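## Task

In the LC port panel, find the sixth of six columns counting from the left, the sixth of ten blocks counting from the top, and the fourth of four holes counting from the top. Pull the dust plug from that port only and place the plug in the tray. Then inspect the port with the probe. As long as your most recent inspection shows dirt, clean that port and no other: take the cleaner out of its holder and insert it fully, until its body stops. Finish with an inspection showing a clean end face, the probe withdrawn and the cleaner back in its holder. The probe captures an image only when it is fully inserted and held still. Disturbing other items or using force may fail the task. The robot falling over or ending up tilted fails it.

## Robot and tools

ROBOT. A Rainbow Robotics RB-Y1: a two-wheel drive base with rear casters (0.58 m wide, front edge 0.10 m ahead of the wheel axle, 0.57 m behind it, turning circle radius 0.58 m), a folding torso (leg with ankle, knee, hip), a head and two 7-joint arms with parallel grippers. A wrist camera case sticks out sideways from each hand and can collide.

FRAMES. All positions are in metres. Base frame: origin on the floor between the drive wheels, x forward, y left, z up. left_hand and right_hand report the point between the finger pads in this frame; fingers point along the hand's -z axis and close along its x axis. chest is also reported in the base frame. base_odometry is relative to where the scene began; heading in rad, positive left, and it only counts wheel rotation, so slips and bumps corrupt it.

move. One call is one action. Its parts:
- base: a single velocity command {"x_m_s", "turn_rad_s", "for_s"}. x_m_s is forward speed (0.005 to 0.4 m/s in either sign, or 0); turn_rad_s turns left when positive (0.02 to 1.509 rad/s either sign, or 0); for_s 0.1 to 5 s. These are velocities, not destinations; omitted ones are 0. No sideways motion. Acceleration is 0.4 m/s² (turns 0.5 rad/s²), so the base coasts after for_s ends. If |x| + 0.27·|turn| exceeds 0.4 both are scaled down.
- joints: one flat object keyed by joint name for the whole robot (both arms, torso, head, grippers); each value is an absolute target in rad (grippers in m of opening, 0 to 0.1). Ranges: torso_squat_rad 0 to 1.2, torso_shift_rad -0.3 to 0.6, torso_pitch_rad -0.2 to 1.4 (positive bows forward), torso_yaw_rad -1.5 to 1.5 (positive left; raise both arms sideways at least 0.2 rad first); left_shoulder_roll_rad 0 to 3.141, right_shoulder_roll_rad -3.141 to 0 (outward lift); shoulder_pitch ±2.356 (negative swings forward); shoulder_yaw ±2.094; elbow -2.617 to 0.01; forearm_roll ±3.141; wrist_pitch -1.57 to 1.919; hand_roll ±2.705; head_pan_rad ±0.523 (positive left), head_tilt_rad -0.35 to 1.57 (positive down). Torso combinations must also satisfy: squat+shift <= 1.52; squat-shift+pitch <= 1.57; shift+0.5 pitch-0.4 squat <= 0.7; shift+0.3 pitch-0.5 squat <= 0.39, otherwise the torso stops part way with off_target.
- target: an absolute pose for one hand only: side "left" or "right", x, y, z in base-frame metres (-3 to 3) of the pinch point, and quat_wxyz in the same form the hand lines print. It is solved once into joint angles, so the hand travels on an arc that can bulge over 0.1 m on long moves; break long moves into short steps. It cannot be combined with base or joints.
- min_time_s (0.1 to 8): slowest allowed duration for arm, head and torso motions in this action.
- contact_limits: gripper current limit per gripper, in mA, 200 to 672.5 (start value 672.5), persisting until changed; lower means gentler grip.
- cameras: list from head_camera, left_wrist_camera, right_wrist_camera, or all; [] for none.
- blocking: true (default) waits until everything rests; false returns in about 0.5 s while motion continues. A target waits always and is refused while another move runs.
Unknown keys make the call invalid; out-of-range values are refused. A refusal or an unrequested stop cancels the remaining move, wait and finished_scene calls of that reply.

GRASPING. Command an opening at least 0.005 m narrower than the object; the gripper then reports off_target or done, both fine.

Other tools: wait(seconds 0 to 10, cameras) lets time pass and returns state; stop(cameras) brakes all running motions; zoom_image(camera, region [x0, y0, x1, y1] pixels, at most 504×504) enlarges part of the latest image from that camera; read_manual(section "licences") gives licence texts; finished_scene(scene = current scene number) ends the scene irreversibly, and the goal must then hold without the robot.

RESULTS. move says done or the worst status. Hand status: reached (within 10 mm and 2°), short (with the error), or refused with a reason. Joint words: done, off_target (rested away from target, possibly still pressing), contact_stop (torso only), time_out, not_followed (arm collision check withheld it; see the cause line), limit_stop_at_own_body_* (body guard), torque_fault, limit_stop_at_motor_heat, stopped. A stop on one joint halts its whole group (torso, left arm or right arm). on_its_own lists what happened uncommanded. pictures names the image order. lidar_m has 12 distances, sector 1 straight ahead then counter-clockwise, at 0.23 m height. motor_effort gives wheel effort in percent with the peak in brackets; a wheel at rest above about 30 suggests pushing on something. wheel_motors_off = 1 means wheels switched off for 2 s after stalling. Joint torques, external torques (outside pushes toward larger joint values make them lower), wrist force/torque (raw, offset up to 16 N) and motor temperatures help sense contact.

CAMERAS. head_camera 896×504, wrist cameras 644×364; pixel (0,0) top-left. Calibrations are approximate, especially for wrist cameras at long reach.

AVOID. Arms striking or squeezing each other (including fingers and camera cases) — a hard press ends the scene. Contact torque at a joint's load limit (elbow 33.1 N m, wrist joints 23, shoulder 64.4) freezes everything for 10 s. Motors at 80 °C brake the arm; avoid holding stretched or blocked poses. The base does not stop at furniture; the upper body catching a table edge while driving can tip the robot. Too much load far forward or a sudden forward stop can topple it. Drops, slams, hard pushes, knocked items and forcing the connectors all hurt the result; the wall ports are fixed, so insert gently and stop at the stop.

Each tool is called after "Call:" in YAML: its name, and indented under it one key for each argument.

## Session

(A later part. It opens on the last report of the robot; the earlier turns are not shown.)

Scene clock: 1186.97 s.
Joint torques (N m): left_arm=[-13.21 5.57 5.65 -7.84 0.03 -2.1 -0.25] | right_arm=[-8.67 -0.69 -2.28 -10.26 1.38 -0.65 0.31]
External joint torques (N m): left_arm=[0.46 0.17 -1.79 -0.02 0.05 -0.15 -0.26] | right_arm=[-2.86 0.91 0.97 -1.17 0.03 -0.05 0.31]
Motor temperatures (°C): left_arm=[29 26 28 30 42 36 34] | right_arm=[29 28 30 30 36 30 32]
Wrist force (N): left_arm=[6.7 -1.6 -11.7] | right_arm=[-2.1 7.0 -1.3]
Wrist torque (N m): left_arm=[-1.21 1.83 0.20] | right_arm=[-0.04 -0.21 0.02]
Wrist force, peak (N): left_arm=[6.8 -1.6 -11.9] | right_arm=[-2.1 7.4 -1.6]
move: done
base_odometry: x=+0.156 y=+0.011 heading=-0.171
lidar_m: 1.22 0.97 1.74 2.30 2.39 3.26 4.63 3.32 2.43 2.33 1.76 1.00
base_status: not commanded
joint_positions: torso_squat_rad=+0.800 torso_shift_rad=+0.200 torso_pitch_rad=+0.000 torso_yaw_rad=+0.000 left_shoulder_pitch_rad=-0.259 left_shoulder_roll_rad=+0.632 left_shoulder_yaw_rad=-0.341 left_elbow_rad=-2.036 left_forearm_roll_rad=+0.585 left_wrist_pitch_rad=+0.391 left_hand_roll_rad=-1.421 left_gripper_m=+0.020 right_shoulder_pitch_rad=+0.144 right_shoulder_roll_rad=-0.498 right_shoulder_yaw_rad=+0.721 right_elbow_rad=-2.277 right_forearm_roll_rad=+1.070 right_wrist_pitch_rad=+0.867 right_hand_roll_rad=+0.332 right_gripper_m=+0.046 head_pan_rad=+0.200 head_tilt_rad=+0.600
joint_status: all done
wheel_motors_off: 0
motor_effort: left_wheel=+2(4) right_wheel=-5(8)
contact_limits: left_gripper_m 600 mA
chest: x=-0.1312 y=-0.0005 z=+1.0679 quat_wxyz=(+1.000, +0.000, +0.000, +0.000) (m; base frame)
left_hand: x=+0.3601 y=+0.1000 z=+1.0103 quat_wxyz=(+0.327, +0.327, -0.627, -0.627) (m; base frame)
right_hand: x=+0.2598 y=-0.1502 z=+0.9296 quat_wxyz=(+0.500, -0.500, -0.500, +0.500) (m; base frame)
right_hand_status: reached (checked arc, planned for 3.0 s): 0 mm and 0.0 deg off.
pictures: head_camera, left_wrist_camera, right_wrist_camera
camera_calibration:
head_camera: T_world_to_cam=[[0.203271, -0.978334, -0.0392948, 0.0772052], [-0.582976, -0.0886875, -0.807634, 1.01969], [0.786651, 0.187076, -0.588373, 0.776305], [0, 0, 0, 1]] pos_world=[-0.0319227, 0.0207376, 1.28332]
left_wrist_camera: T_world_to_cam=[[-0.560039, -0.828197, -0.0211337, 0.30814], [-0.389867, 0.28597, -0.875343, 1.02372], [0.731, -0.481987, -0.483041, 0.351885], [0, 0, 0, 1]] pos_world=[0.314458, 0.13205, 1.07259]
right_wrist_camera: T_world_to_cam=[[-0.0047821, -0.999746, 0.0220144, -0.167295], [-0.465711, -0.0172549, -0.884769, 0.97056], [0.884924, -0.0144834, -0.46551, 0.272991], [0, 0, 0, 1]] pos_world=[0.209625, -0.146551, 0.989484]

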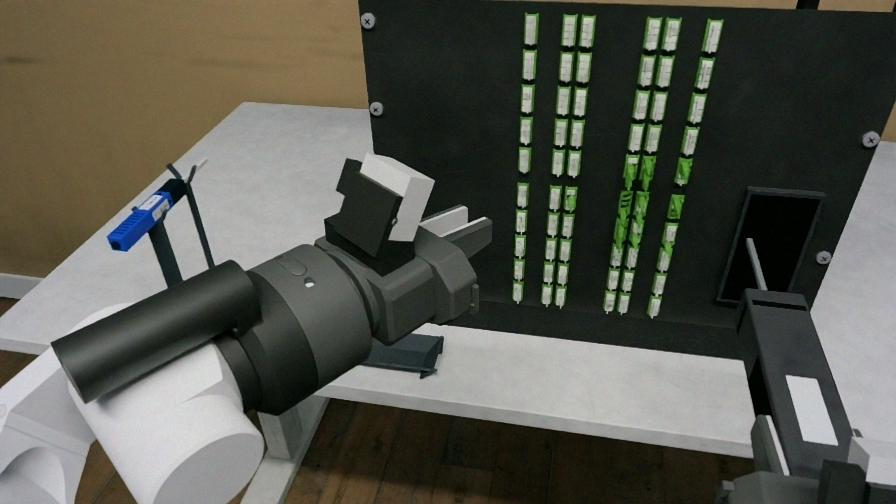

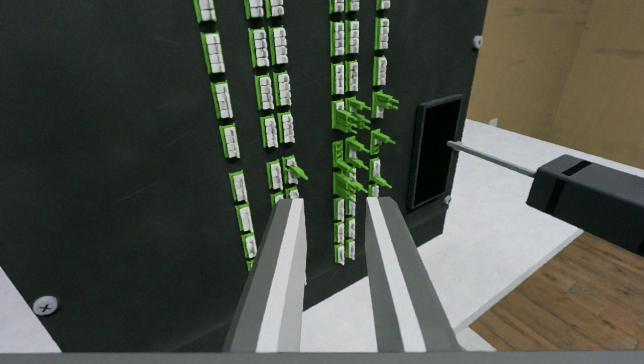

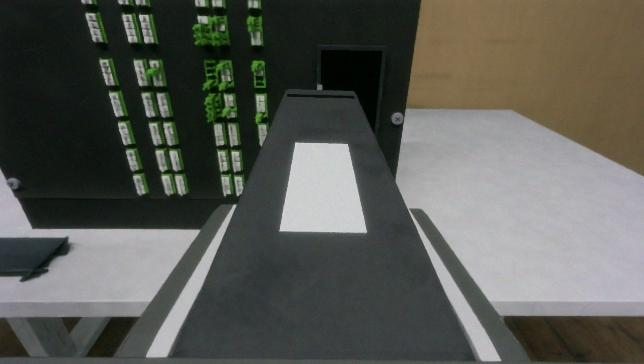

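Call:
move:
  target: {"side":"right","x":0.258,"y":-0.091,"z":0.928,"quat_wxyz":[0.5,-0.5,-0.5,0.5]}
  min_time_s: 3
  cameras: ["left_wrist_camera","head_camera","right_wrist_camera"]

Call:
zoom_image:
  camera: "left_wrist_camera"
  region: [330, 90, 470, 230]

Call:
zoom_image:
  camera: "head_camera"
  region: [620, 160, 760, 300]

Call:
zoom_image:
  camera: "right_wrist_camera"
  region: [250, 10, 390, 150]

Scene clock: 1229.63 s.
Joint torques (N m): left_arm=[-12.58 5.8 5.93 -7.7 0.09 -1.99 -0.25] | right_arm=[-9.13 2.87 -0.77 -10.05 1.96 -0.89 0.4]
External joint torques (N m): left_arm=[1.09 0.41 -1.5 0.12 0.11 -0.04 -0.26] | right_arm=[-3 1.14 1.14 -0.88 0.57 -0.16 0.4]
Motor temperatures (°C): left_arm=[29 26 28 30 42 36 34] | right_arm=[29 28 30 31 36 30 32]
Wrist force (N): left_arm=[6.6 -1.7 -11.9] | right_arm=[-1.5 7.3 -1.1]
Wrist torque (N m): left_arm=[-1.18 1.83 0.20] | right_arm=[-0.06 -0.12 0.05]
Wrist force, peak (N): left_arm=[6.6 -1.5 -12.1] | right_arm=[-2.1 7.5 -1.3]
move: done
base_odometry: x=+0.156 y=+0.011 heading=-0.171
lidar_m: 1.22 0.97 1.74 2.30 2.39 3.26 4.62 3.32 2.44 2.33 1.76 1.00
base_status: not commanded
joint_positions: torso_squat_rad=+0.800 torso_shift_rad=+0.200 torso_pitch_rad=+0.000 torso_yaw_rad=+0.000 left_shoulder_pitch_rad=-0.259 left_shoulder_roll_rad=+0.632 left_shoulder_yaw_rad=-0.341 left_elbow_rad=-2.036 left_forearm_roll_rad=+0.585 left_wrist_pitch_rad=+0.391 left_hand_roll_rad=-1.421 left_gripper_m=+0.020 right_shoulder_pitch_rad=+0.093 right_shoulder_roll_rad=-0.317 right_shoulder_yaw_rad=+0.838 right_elbow_rad=-2.187 right_forearm_roll_rad=+1.169 right_wrist_pitch_rad=+0.928 right_hand_roll_rad=+0.402 right_gripper_m=+0.046 head_pan_rad=+0.200 head_tilt_rad=+0.600
joint_status: all done
wheel_motors_off: 0
motor_effort: left_wheel=+2(3) right_wheel=-6(9)
contact_limits: left_gripper_m 600 mA
chest: x=-0.1312 y=-0.0005 z=+1.0679 quat_wxyz=(+1.000, +0.000, +0.000, +0.000) (m; base frame)
left_hand: x=+0.3601 y=+0.1000 z=+1.0103 quat_wxyz=(+0.327, +0.327, -0.627, -0.627) (m; base frame)
right_hand: x=+0.2576 y=-0.0911 z=+0.9278 quat_wxyz=(+0.500, -0.499, -0.500, +0.501) (m; base frame)
right_hand_status: reached (checked arc, planned for 3.0 s): 1 mm and 0.1 deg off.
pictures: head_camera, left_wrist_camera, right_wrist_camera
camera_calibration:
head_camera: T_world_to_cam=[[0.203271, -0.978334, -0.0392948, 0.0772052], [-0.582976, -0.0886875, -0.807634, 1.01969], [0.786651, 0.187076, -0.588373, 0.776305], [0, 0, 0, 1]] pos_world=[-0.0319227, 0.0207376, 1.28332]
left_wrist_camera: T_world_to_cam=[[-0.560039, -0.828197, -0.0211337, 0.30814], [-0.389867, 0.28597, -0.875343, 1.02372], [0.731, -0.481987, -0.483041, 0.351885], [0, 0, 0, 1]] pos_world=[0.314458, 0.13205, 1.07259]
right_wrist_camera: T_world_to_cam=[[-0.00366768, -0.999738, 0.0225875, -0.109075], [-0.466975, -0.0182613, -0.884082, 0.968537], [0.884263, -0.0137903, -0.466786, 0.276458], [0, 0, 0, 1]] pos_world=[0.207421, -0.0875476, 0.987777]

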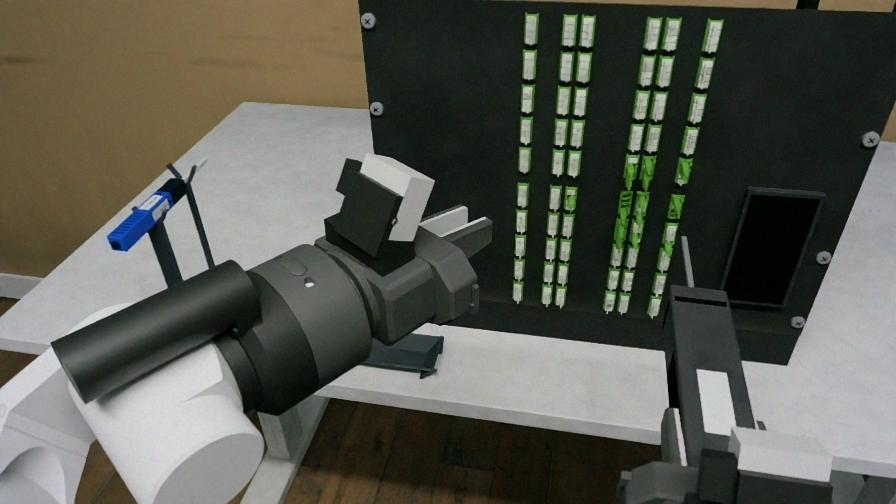

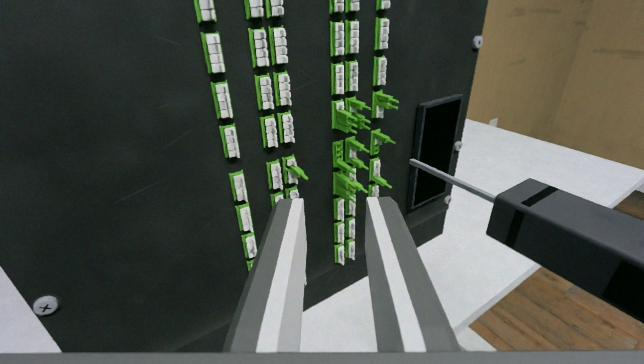

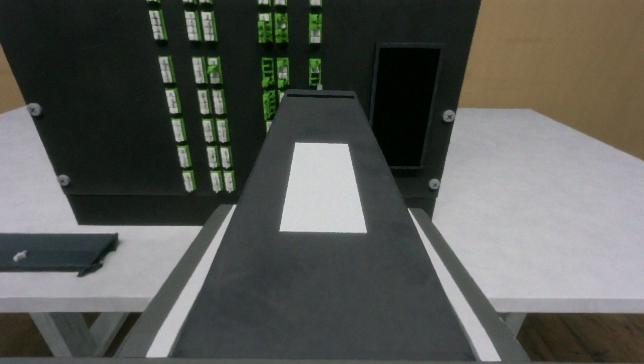

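Scaled by 3.600 from the camera's 644x364 image, which has a finer 828x468 frame.

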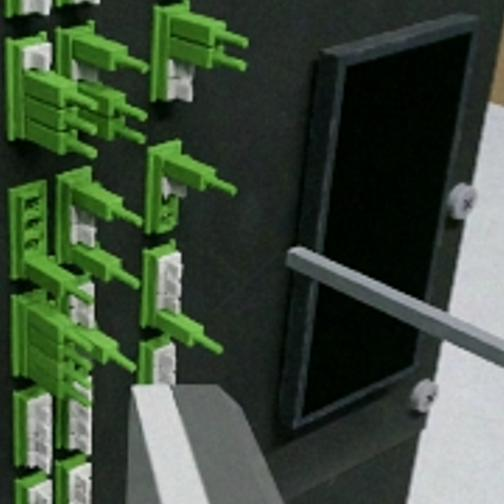

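Scaled by 3.600.

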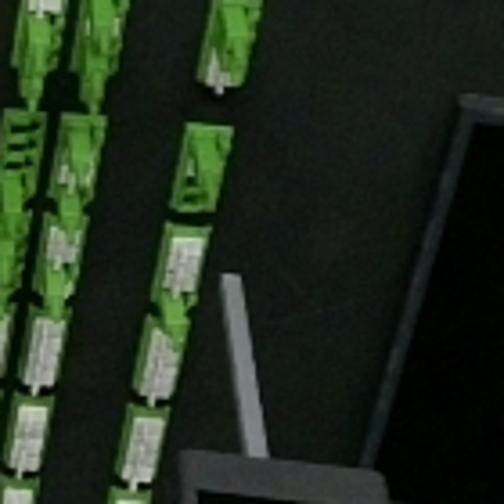

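Scaled by 3.600 from the camera's 644x364 image, which has a finer 828x468 frame.

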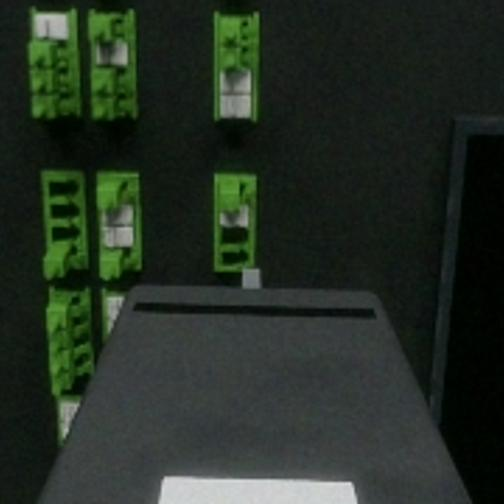

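Call:
move:
  target: {"side":"right","x":0.280,"y":-0.086,"z":0.926,"quat_wxyz":[0.5,-0.5,-0.5,0.5]}
  min_time_s: 3
  cameras: ["left_wrist_camera","head_camera","right_wrist_camera"]

Call:
zoom_image:
  camera: "left_wrist_camera"
  region: [340, 110, 440, 210]

Call:
zoom_image:
  camera: "head_camera"
  region: [620, 160, 720, 260]

Call:
zoom_image:
  camera: "right_wrist_camera"
  region: [270, 20, 370, 120]

Scene clock: 1289.53 s.
Joint torques (N m): left_arm=[-12.93 5.71 6.27 -7.88 0.04 -2.14 -0.33] | right_arm=[-10.34 3.58 -3.68 -10.1 1.23 -1.53 -0.11]
External joint torques (N m): left_arm=[0.74 0.32 -1.16 -0.06 0.06 -0.19 -0.34] | right_arm=[-2.99 1.55 -1.51 -0.95 -0.15 -0.81 -0.1]
Motor temperatures (°C): left_arm=[29 26 28 30 42 36 34] | right_arm=[29 28 30 31 36 30 32]
Wrist force (N): left_arm=[6.8 -1.6 -11.7] | right_arm=[-1.4 6.8 -1.2]
Wrist torque (N m): left_arm=[-1.20 1.86 0.20] | right_arm=[-0.02 -0.12 0.02]
Wrist force, peak (N): left_arm=[6.8 -1.7 -12.0] | right_arm=[-1.8 7.6 -1.1]
move: done
base_odometry: x=+0.156 y=+0.011 heading=-0.171
lidar_m: 1.23 0.99 1.74 2.30 2.39 3.26 4.62 3.34 2.44 2.34 1.74 1.00
base_status: not commanded
joint_positions: torso_squat_rad=+0.800 torso_shift_rad=+0.200 torso_pitch_rad=+0.000 torso_yaw_rad=+0.000 left_shoulder_pitch_rad=-0.259 left_shoulder_roll_rad=+0.632 left_shoulder_yaw_rad=-0.341 left_elbow_rad=-2.036 left_forearm_roll_rad=+0.585 left_wrist_pitch_rad=+0.391 left_hand_roll_rad=-1.421 left_gripper_m=+0.020 right_shoulder_pitch_rad=+0.028 right_shoulder_roll_rad=-0.284 right_shoulder_yaw_rad=+0.803 right_elbow_rad=-2.113 right_forearm_roll_rad=+1.133 right_wrist_pitch_rad=+0.915 right_hand_roll_rad=+0.399 right_gripper_m=+0.046 head_pan_rad=+0.200 head_tilt_rad=+0.600
joint_status: all done
wheel_motors_off: 0
motor_effort: left_wheel=+2(3) right_wheel=-7(8)
contact_limits: left_gripper_m 600 mA
chest: x=-0.1312 y=-0.0005 z=+1.0679 quat_wxyz=(+1.000, +0.000, +0.000, +0.000) (m; base frame)
left_hand: x=+0.3601 y=+0.1000 z=+1.0103 quat_wxyz=(+0.327, +0.327, -0.627, -0.627) (m; base frame)
right_hand: x=+0.2798 y=-0.0861 z=+0.9255 quat_wxyz=(+0.500, -0.500, -0.500, +0.500) (m; base frame)
right_hand_status: reached (checked arc, planned for 3.0 s): 1 mm and 0.1 deg off.
pictures: head_camera, left_wrist_camera, right_wrist_camera
camera_calibration:
head_camera: T_world_to_cam=[[0.203271, -0.978334, -0.0392948, 0.0772052], [-0.582976, -0.0886875, -0.807634, 1.01969], [0.786651, 0.187076, -0.588373, 0.776305], [0, 0, 0, 1]] pos_world=[-0.0319227, 0.0207376, 1.28332]
left_wrist_camera: T_world_to_cam=[[-0.560039, -0.828197, -0.0211337, 0.30814], [-0.389867, 0.28597, -0.875343, 1.02372], [0.731, -0.481987, -0.483041, 0.351885], [0, 0, 0, 1]] pos_world=[0.314458, 0.13205, 1.07259]
right_wrist_camera: T_world_to_cam=[[-0.00490096, -0.999737, 0.0224203, -0.1034], [-0.466114, -0.0175521, -0.88455, 0.977292], [0.884711, -0.0147856, -0.465906, 0.254771], [0, 0, 0, 1]] pos_world=[0.229624, -0.0824526, 0.985482]

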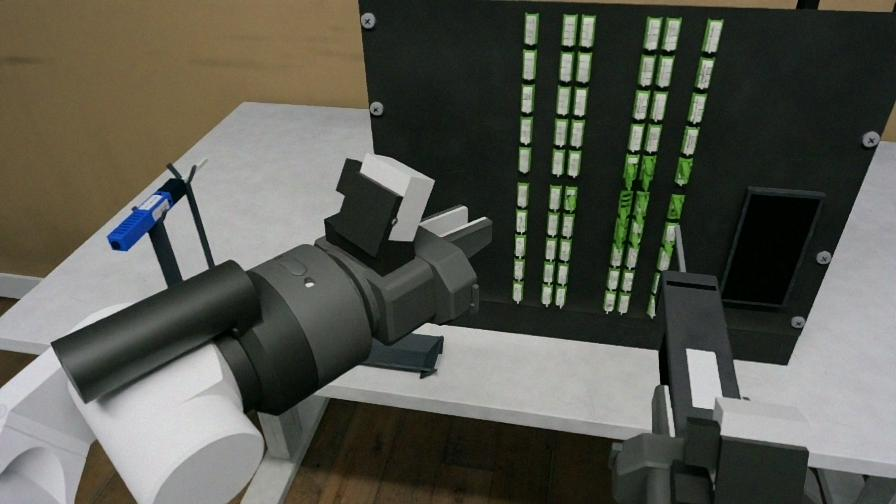

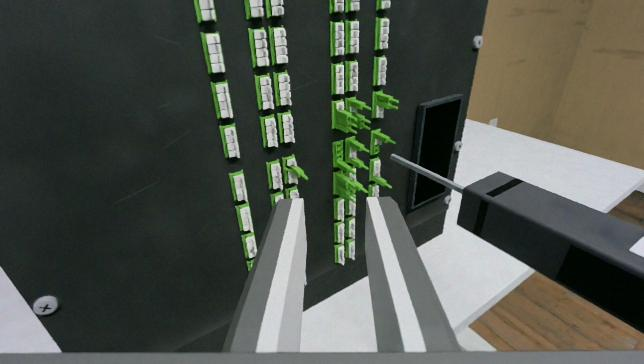

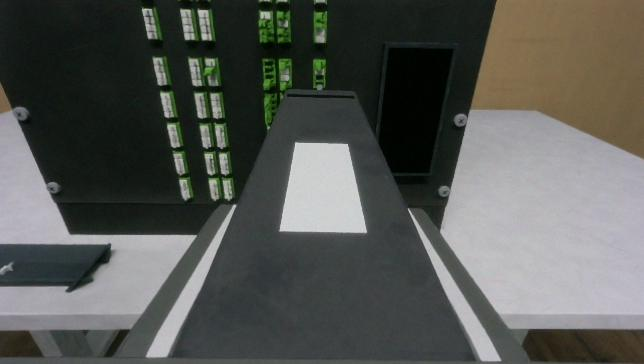

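Scaled by 5.040 from the camera's 644x364 image, which has a finer 828x468 frame.

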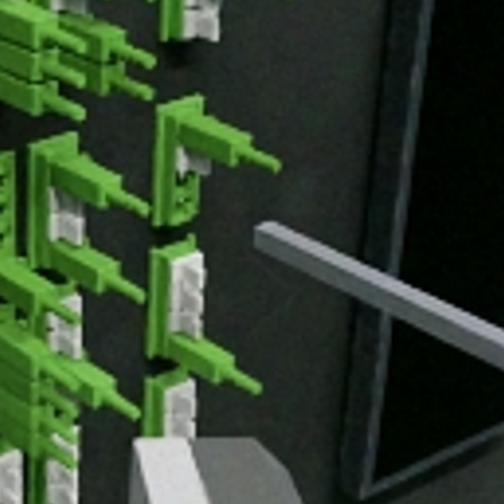

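Scaled by 5.040.

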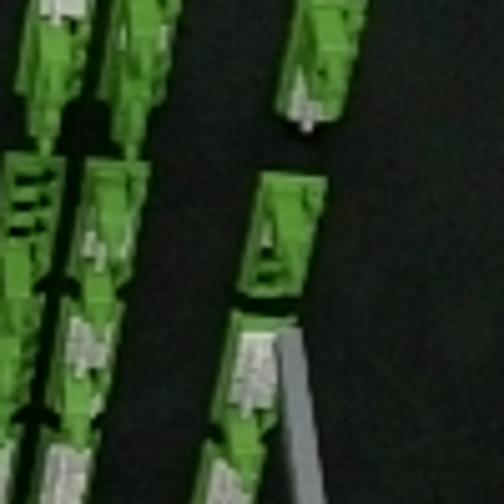

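Scaled by 5.040 from the camera's 644x364 image, which has a finer 828x468 frame.

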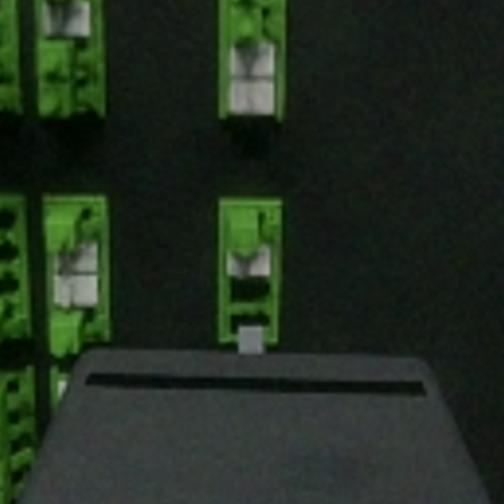

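Call:
move:
  target: {"side":"right","x":0.292,"y":-0.0856,"z":0.9252,"quat_wxyz":[0.5,-0.5,-0.5,0.5]}
  min_time_s: 2
  cameras: ["left_wrist_camera","head_camera","right_wrist_camera"]

Call:
zoom_image:
  camera: "left_wrist_camera"
  region: [340, 110, 440, 210]

Call:
zoom_image:
  camera: "head_camera"
  region: [640, 180, 700, 240]

Call:
zoom_image:
  camera: "right_wrist_camera"
  region: [290, 50, 350, 110]

Scene clock: 1316.43 s.
Joint torques (N m): left_arm=[-12.93 5.92 6.42 -7.67 -0.04 -2.07 -0.33] | right_arm=[-10.79 3.33 -3.97 -10.23 1.3 -1.57 0.03]
External joint torques (N m): left_arm=[0.74 0.52 -1.01 0.15 -0.02 -0.12 -0.34] | right_arm=[-2.83 1.31 -1.63 -1.08 -0.07 -0.85 0.04]
Motor temperatures (°C): left_arm=[29 26 28 30 42 36 34] | right_arm=[29 28 30 31 36 30 32]
Wrist force (N): left_arm=[6.7 -1.5 -11.8] | right_arm=[-1.8 6.5 -1.2]
Wrist torque (N m): left_arm=[-1.21 1.83 0.21] | right_arm=[0.03 -0.18 0.02]
Wrist force, peak (N): left_arm=[6.7 -1.6 -12.0] | right_arm=[-1.6 7.2 -1.0]
move: done
base_odometry: x=+0.156 y=+0.011 heading=-0.171
lidar_m: 1.22 0.98 1.74 2.30 2.39 3.27 4.63 3.33 2.42 2.33 1.75 1.01
base_status: not commanded
joint_positions: torso_squat_rad=+0.800 torso_shift_rad=+0.200 torso_pitch_rad=+0.000 torso_yaw_rad=+0.000 left_shoulder_pitch_rad=-0.259 left_shoulder_roll_rad=+0.632 left_shoulder_yaw_rad=-0.341 left_elbow_rad=-2.036 left_forearm_roll_rad=+0.585 left_wrist_pitch_rad=+0.391 left_hand_roll_rad=-1.421 left_gripper_m=+0.020 right_shoulder_pitch_rad=-0.003 right_shoulder_roll_rad=-0.275 right_shoulder_yaw_rad=+0.782 right_elbow_rad=-2.080 right_forearm_roll_rad=+1.111 right_wrist_pitch_rad=+0.906 right_hand_roll_rad=+0.397 right_gripper_m=+0.046 head_pan_rad=+0.200 head_tilt_rad=+0.600
joint_status: all done
wheel_motors_off: 0
motor_effort: left_wheel=+1(3) right_wheel=-6(7)
contact_limits: left_gripper_m 600 mA
chest: x=-0.1312 y=-0.0005 z=+1.0679 quat_wxyz=(+1.000, +0.000, +0.000, +0.000) (m; base frame)
left_hand: x=+0.3601 y=+0.1000 z=+1.0103 quat_wxyz=(+0.327, +0.327, -0.627, -0.627) (m; base frame)
right_hand: x=+0.2912 y=-0.0859 z=+0.9250 quat_wxyz=(+0.500, -0.500, -0.500, +0.500) (m; base frame)
right_hand_status: reached (checked arc, planned for 2.0 s): 1 mm and 0.1 deg off.
pictures: head_camera, left_wrist_camera, right_wrist_camera
camera_calibration:
head_camera: T_world_to_cam=[[0.203271, -0.978334, -0.0392948, 0.0772052], [-0.582976, -0.0886875, -0.807634, 1.01969], [0.786651, 0.187076, -0.588373, 0.776305], [0, 0, 0, 1]] pos_world=[-0.0319227, 0.0207376, 1.28332]
left_wrist_camera: T_world_to_cam=[[-0.560039, -0.828197, -0.0211337, 0.30814], [-0.389867, 0.28597, -0.875343, 1.02372], [0.731, -0.481987, -0.483041, 0.351885], [0, 0, 0, 1]] pos_world=[0.314458, 0.13205, 1.07259]
right_wrist_camera: T_world_to_cam=[[-0.0052222, -0.999749, 0.0217989, -0.102445], [-0.466107, -0.0168527, -0.884568, 0.982241], [0.884713, -0.01478, -0.465902, 0.244452], [0, 0, 0, 1]] pos_world=[0.241025, -0.082253, 0.984983]

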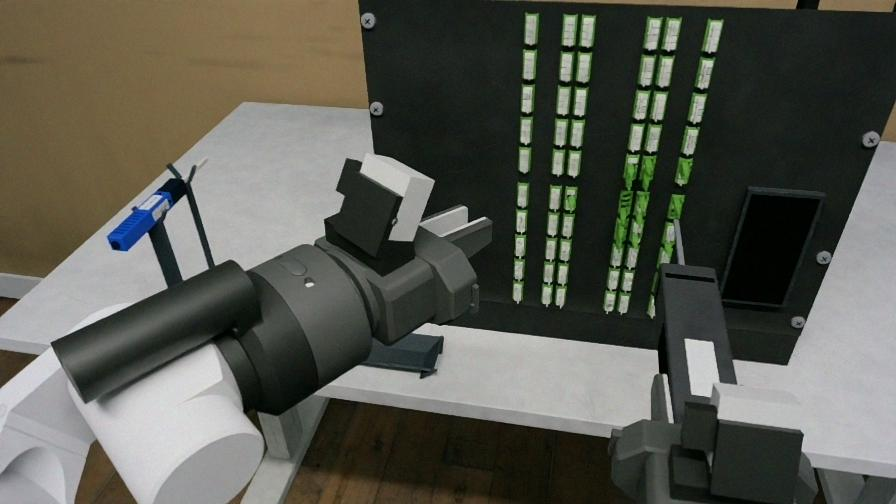

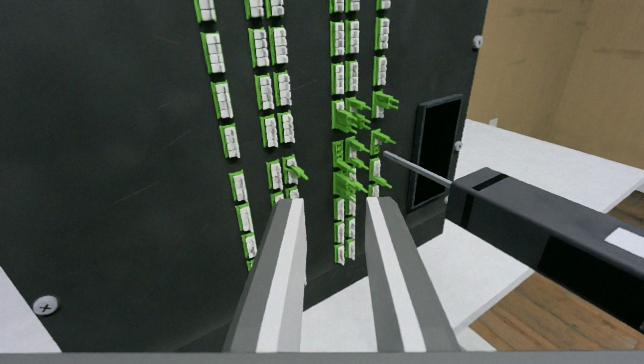

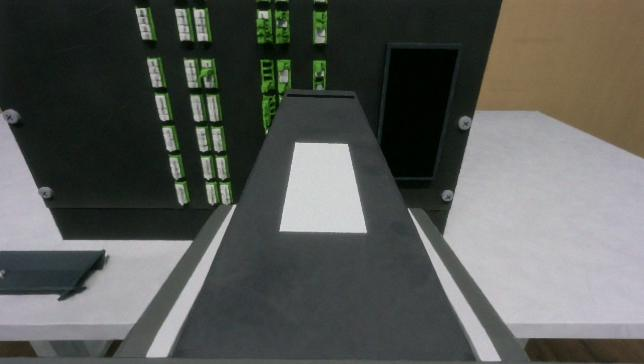

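Scaled by 5.040 from the camera's 644x364 image, which has a finer 828x468 frame.

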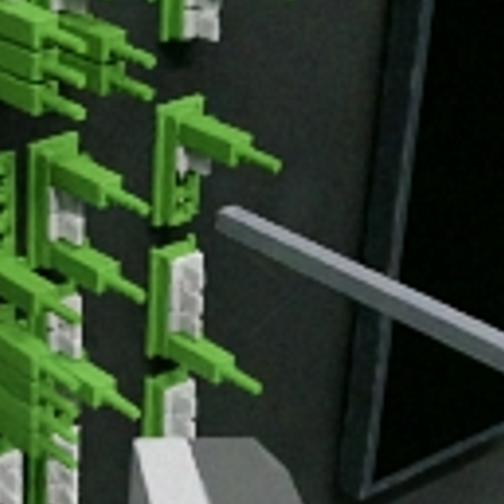

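Scaled by 8.400.

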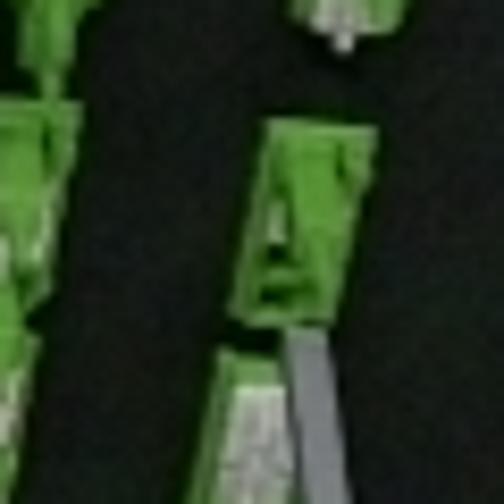

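Scaled by 8.400 from the camera's 644x364 image, which has a finer 828x468 frame.

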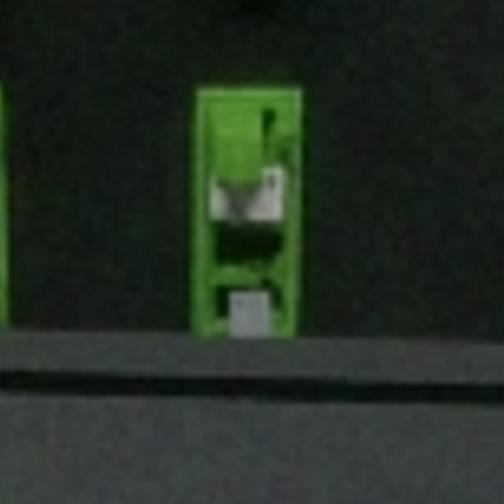

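Call:
zoom_image:
  camera: "left_wrist_camera"
  region: [362, 120, 402, 160]

Call:
zoom_image:
  camera: "right_wrist_camera"
  region: [305, 65, 335, 95]

Scaled by 12.600 from the camera's 644x364 image, which has a finer 828x468 frame.

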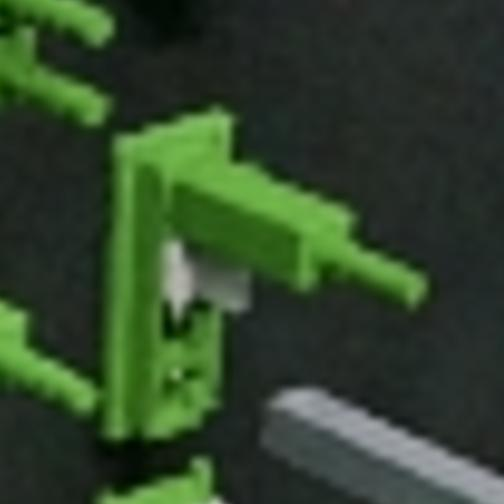

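Scaled by 16.800 from the camera's 644x364 image, which has a finer 828x468 frame.

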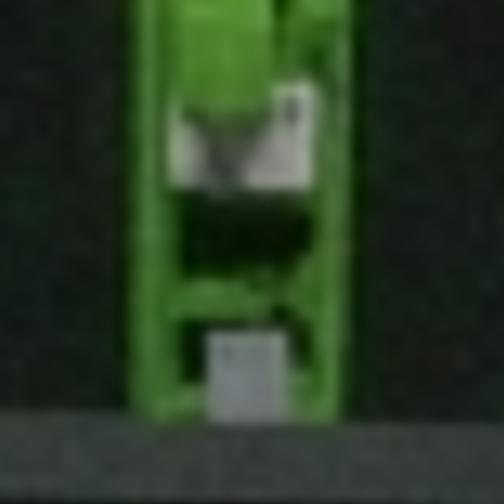

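Call:
move:
  target: {"side":"right","x":0.299,"y":-0.0855,"z":0.9222,"quat_wxyz":[0.5,-0.5,-0.5,0.5]}
  min_time_s: 2
  cameras: ["left_wrist_camera","head_camera","right_wrist_camera"]

Call:
zoom_image:
  camera: "left_wrist_camera"
  region: [362, 120, 402, 160]

Call:
zoom_image:
  camera: "head_camera"
  region: [655, 190, 695, 230]

Call:
zoom_image:
  camera: "right_wrist_camera"
  region: [300, 60, 340, 100]

Scene clock: 1374.23 s.
Joint torques (N m): left_arm=[-13.02 5.63 5.95 -7.67 0.05 -2 -0.3] | right_arm=[-11.09 3.68 -3.68 -10.02 1.36 -1.49 0.02]
External joint torques (N m): left_arm=[0.65 0.24 -1.49 0.15 0.07 -0.05 -0.31] | right_arm=[-2.75 1.68 -1.23 -0.87 -0.01 -0.8 0.03]
Motor temperatures (°C): left_arm=[29 26 28 30 42 36 34] | right_arm=[29 28 30 31 36 30 32]
Wrist force (N): left_arm=[6.8 -1.6 -11.7] | right_arm=[-1.7 6.9 -1.4]
Wrist torque (N m): left_arm=[-1.20 1.85 0.21] | right_arm=[0.00 -0.14 0.01]
Wrist force, peak (N): left_arm=[6.7 -1.7 -12.0] | right_arm=[-1.8 7.3 -1.5]
move: done
base_odometry: x=+0.156 y=+0.011 heading=-0.171
lidar_m: 1.22 0.98 1.73 2.30 2.38 3.25 4.63 3.34 2.42 2.33 1.77 0.99
base_status: not commanded
joint_positions: torso_squat_rad=+0.800 torso_shift_rad=+0.200 torso_pitch_rad=+0.000 torso_yaw_rad=+0.000 left_shoulder_pitch_rad=-0.259 left_shoulder_roll_rad=+0.632 left_shoulder_yaw_rad=-0.341 left_elbow_rad=-2.036 left_forearm_roll_rad=+0.585 left_wrist_pitch_rad=+0.391 left_hand_roll_rad=-1.421 left_gripper_m=+0.020 right_shoulder_pitch_rad=-0.021 right_shoulder_roll_rad=-0.271 right_shoulder_yaw_rad=+0.771 right_elbow_rad=-2.049 right_forearm_roll_rad=+1.106 right_wrist_pitch_rad=+0.895 right_hand_roll_rad=+0.383 right_gripper_m=+0.046 head_pan_rad=+0.200 head_tilt_rad=+0.600
joint_status: all done
wheel_motors_off: 0
motor_effort: left_wheel=+2(3) right_wheel=-6(8)
contact_limits: left_gripper_m 600 mA
chest: x=-0.1312 y=-0.0005 z=+1.0679 quat_wxyz=(+1.000, +0.000, +0.000, +0.000) (m; base frame)
left_hand: x=+0.3601 y=+0.1000 z=+1.0103 quat_wxyz=(+0.327, +0.327, -0.627, -0.627) (m; base frame)
right_hand: x=+0.2985 y=-0.0857 z=+0.9218 quat_wxyz=(+0.500, -0.500, -0.499, +0.500) (m; base frame)
right_hand_status: reached (checked arc, planned for 2.0 s): 1 mm and 0.1 deg off.
pictures: head_camera, left_wrist_camera, right_wrist_camera
camera_calibration:
head_camera: T_world_to_cam=[[0.203271, -0.978334, -0.0392948, 0.0772052], [-0.582976, -0.0886875, -0.807634, 1.01969], [0.786651, 0.187076, -0.588373, 0.776305], [0, 0, 0, 1]] pos_world=[-0.0319227, 0.0207376, 1.28332]
left_wrist_camera: T_world_to_cam=[[-0.560039, -0.828197, -0.0211337, 0.30814], [-0.389867, 0.28597, -0.875343, 1.02372], [0.731, -0.481987, -0.483041, 0.351885], [0, 0, 0, 1]] pos_world=[0.314458, 0.13205, 1.07259]
right_wrist_camera: T_world_to_cam=[[-0.0049851, -0.99974, 0.0222457, -0.102634], [-0.466429, -0.0173531, -0.884388, 0.982677], [0.884544, -0.0147848, -0.466222, 0.236861], [0, 0, 0, 1]] pos_world=[0.248324, -0.0820527, 0.98178]

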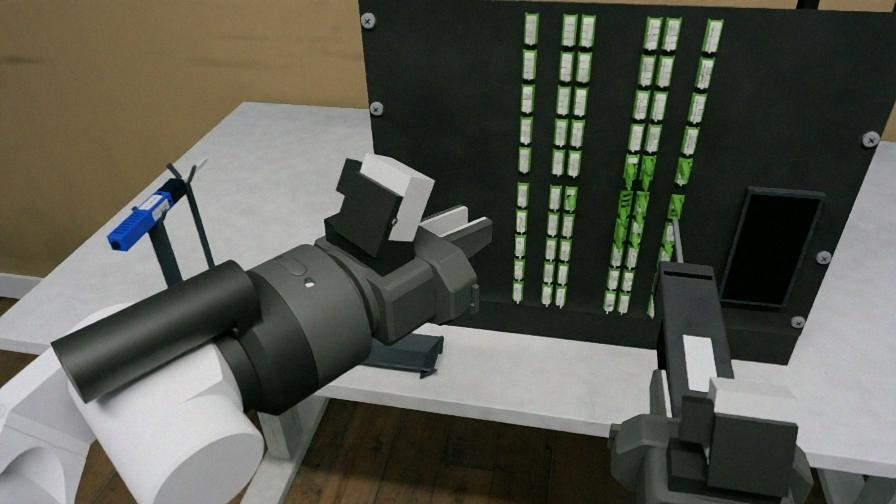

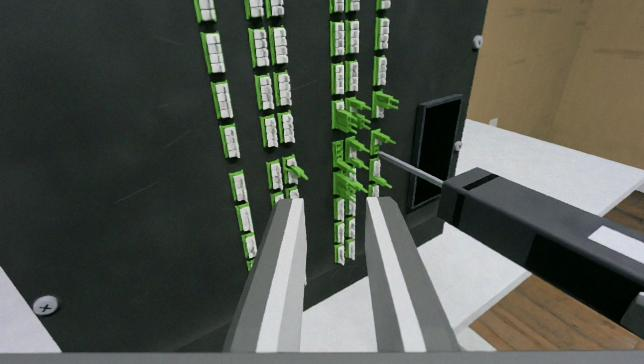

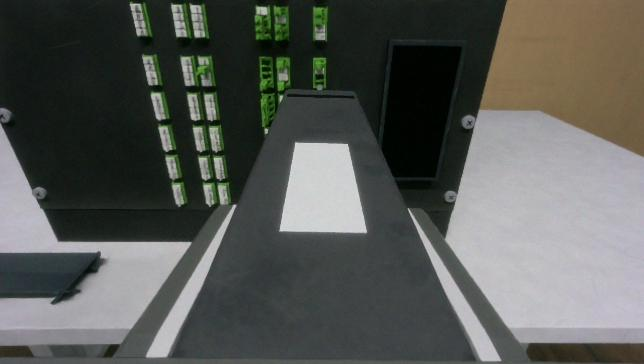

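Scaled by 12.600 from the camera's 644x364 image, which has a finer 828x468 frame.

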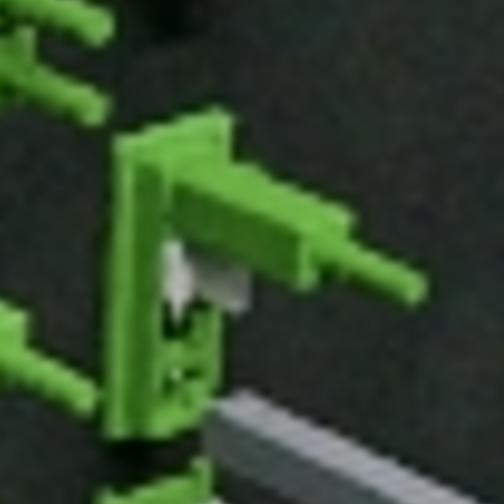

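Scaled by 12.600.

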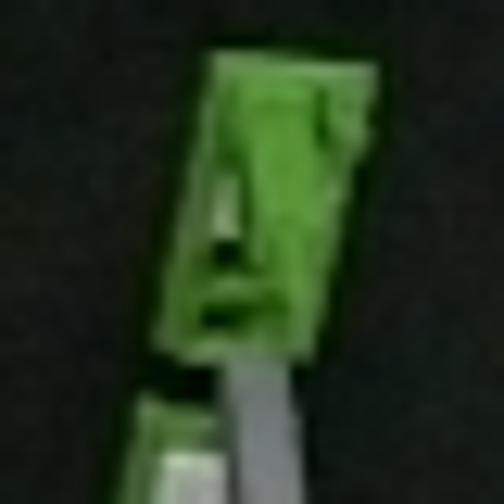

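Scaled by 12.600 from the camera's 644x364 image, which has a finer 828x468 frame.

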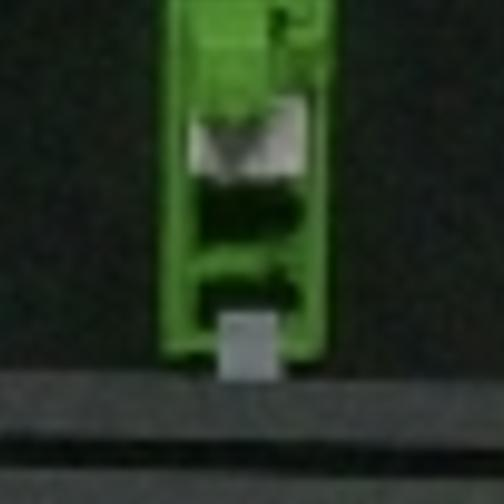

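Call:
move:
  target: {"side":"right","x":0.3045,"y":-0.0855,"z":0.9230,"quat_wxyz":[0.5,-0.5,-0.5,0.5]}
  min_time_s: 2
  cameras: ["left_wrist_camera","head_camera","right_wrist_camera"]

Call:
zoom_image:
  camera: "left_wrist_camera"
  region: [362, 120, 402, 160]

Call:
zoom_image:
  camera: "head_camera"
  region: [655, 190, 695, 230]

Call:
zoom_image:
  camera: "right_wrist_camera"
  region: [300, 60, 340, 100]

Scene clock: 1394.30 s.
Joint torques (N m): left_arm=[-12.82 5.56 5.88 -7.84 0.04 -1.96 -0.36] | right_arm=[-18.91 3.44 -10.42 -6.62 0.68 -3.1 0.45]
External joint torques (N m): left_arm=[0.86 0.17 -1.55 -0.03 0.06 -0.02 -0.38] | right_arm=[-10.28 1.45 -7.89 2.52 -0.68 -2.4 0.46]
Motor temperatures (°C): left_arm=[29 26 28 30 42 36 34] | right_arm=[29 28 30 31 36 30 32]
Wrist force (N): left_arm=[6.7 -1.5 -11.6] | right_arm=[-5.1 6.0 44.2]
Wrist torque (N m): left_arm=[-1.22 1.84 0.21] | right_arm=[-0.26 0.69 0.02]
Wrist force, peak (N): left_arm=[6.8 -1.7 -12.0] | right_arm=[-5.2 6.1 44.6]
move: done
base_odometry: x=+0.156 y=+0.011 heading=-0.171
lidar_m: 1.22 0.98 1.74 2.31 2.39 3.26 4.62 3.33 2.44 2.33 1.76 1.00
base_status: not commanded
joint_positions: torso_squat_rad=+0.800 torso_shift_rad=+0.200 torso_pitch_rad=-0.001 torso_yaw_rad=+0.000 left_shoulder_pitch_rad=-0.259 left_shoulder_roll_rad=+0.632 left_shoulder_yaw_rad=-0.341 left_elbow_rad=-2.036 left_forearm_roll_rad=+0.585 left_wrist_pitch_rad=+0.391 left_hand_roll_rad=-1.421 left_gripper_m=+0.020 right_shoulder_pitch_rad=-0.036 right_shoulder_roll_rad=-0.267 right_shoulder_yaw_rad=+0.763 right_elbow_rad=-2.035 right_forearm_roll_rad=+1.094 right_wrist_pitch_rad=+0.892 right_hand_roll_rad=+0.385 right_gripper_m=+0.046 head_pan_rad=+0.200 head_tilt_rad=+0.600
joint_status: all done
wheel_motors_off: 0
motor_effort: left_wheel=+7(7) right_wheel=+1(8)
contact_limits: left_gripper_m 600 mA
chest: x=-0.1315 y=-0.0005 z=+1.0679 quat_wxyz=(+1.000, +0.000, +0.000, +0.000) (m; base frame)
left_hand: x=+0.3598 y=+0.1000 z=+1.0105 quat_wxyz=(+0.326, +0.327, -0.627, -0.627) (m; base frame)
right_hand: x=+0.3032 y=-0.0853 z=+0.9222 quat_wxyz=(+0.500, -0.499, -0.500, +0.501) (m; base frame)
right_hand_status: reached (checked arc, planned for 2.0 s): 2 mm and 0.1 deg off.
pictures: head_camera, left_wrist_camera, right_wrist_camera
camera_calibration:
head_camera: T_world_to_cam=[[0.203277, -0.978337, -0.0391826, 0.0771668], [-0.582456, -0.0886605, -0.808012, 1.01998], [0.787034, 0.187072, -0.587861, 0.776112], [0, 0, 0, 1]] pos_world=[-0.0324219, 0.0207376, 1.28342]
left_wrist_camera: T_world_to_cam=[[-0.560058, -0.828176, -0.0214335, 0.308162], [-0.389401, 0.285993, -0.875543, 1.02383], [0.731233, -0.482008, -0.482665, 0.351752], [0, 0, 0, 1]] pos_world=[0.314057, 0.13195, 1.07279]
right_wrist_camera: T_world_to_cam=[[-0.00435683, -0.999755, 0.0217027, -0.101943], [-0.466811, -0.0171597, -0.884191, 0.985145], [0.884347, -0.0139833, -0.466621, 0.233404], [0, 0, 0, 1]] pos_world=[0.253022, -0.0817492, 0.982179]

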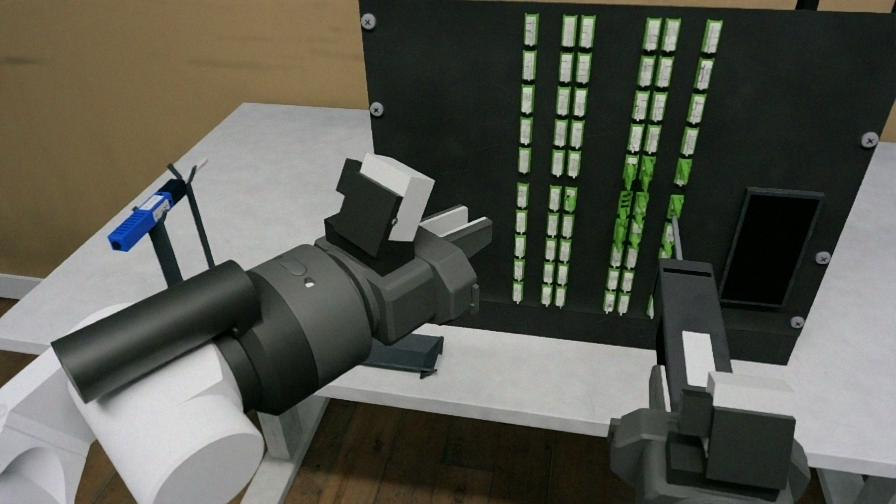

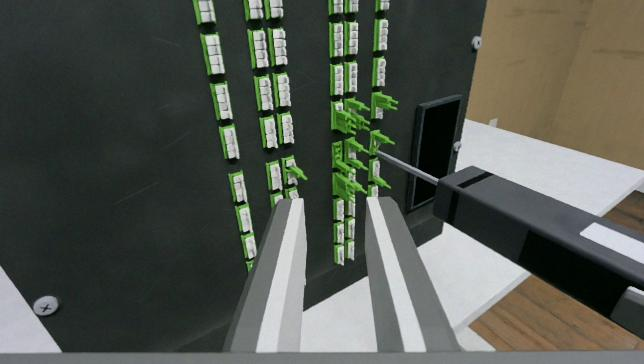

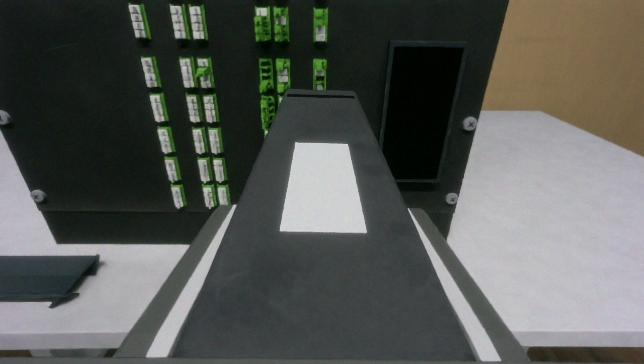

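Scaled by 12.600 from the camera's 644x364 image, which has a finer 828x468 frame.

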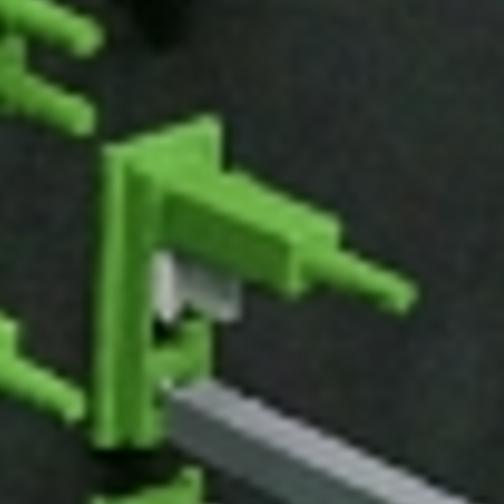

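Scaled by 12.600.

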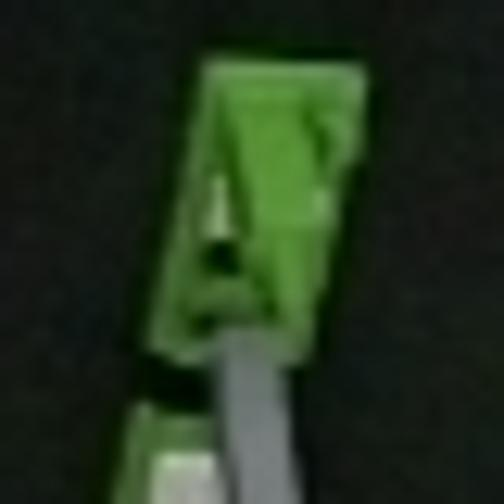

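Scaled by 12.600 from the camera's 644x364 image, which has a finer 828x468 frame.

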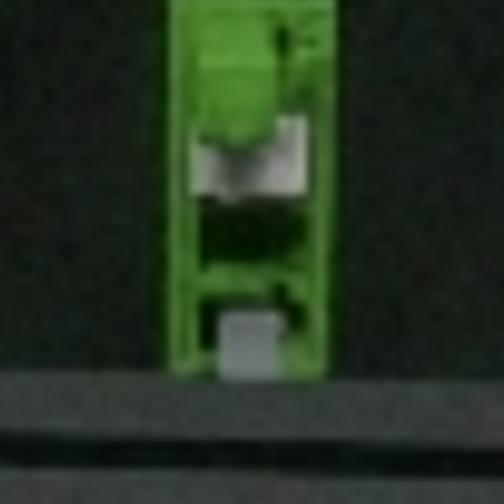

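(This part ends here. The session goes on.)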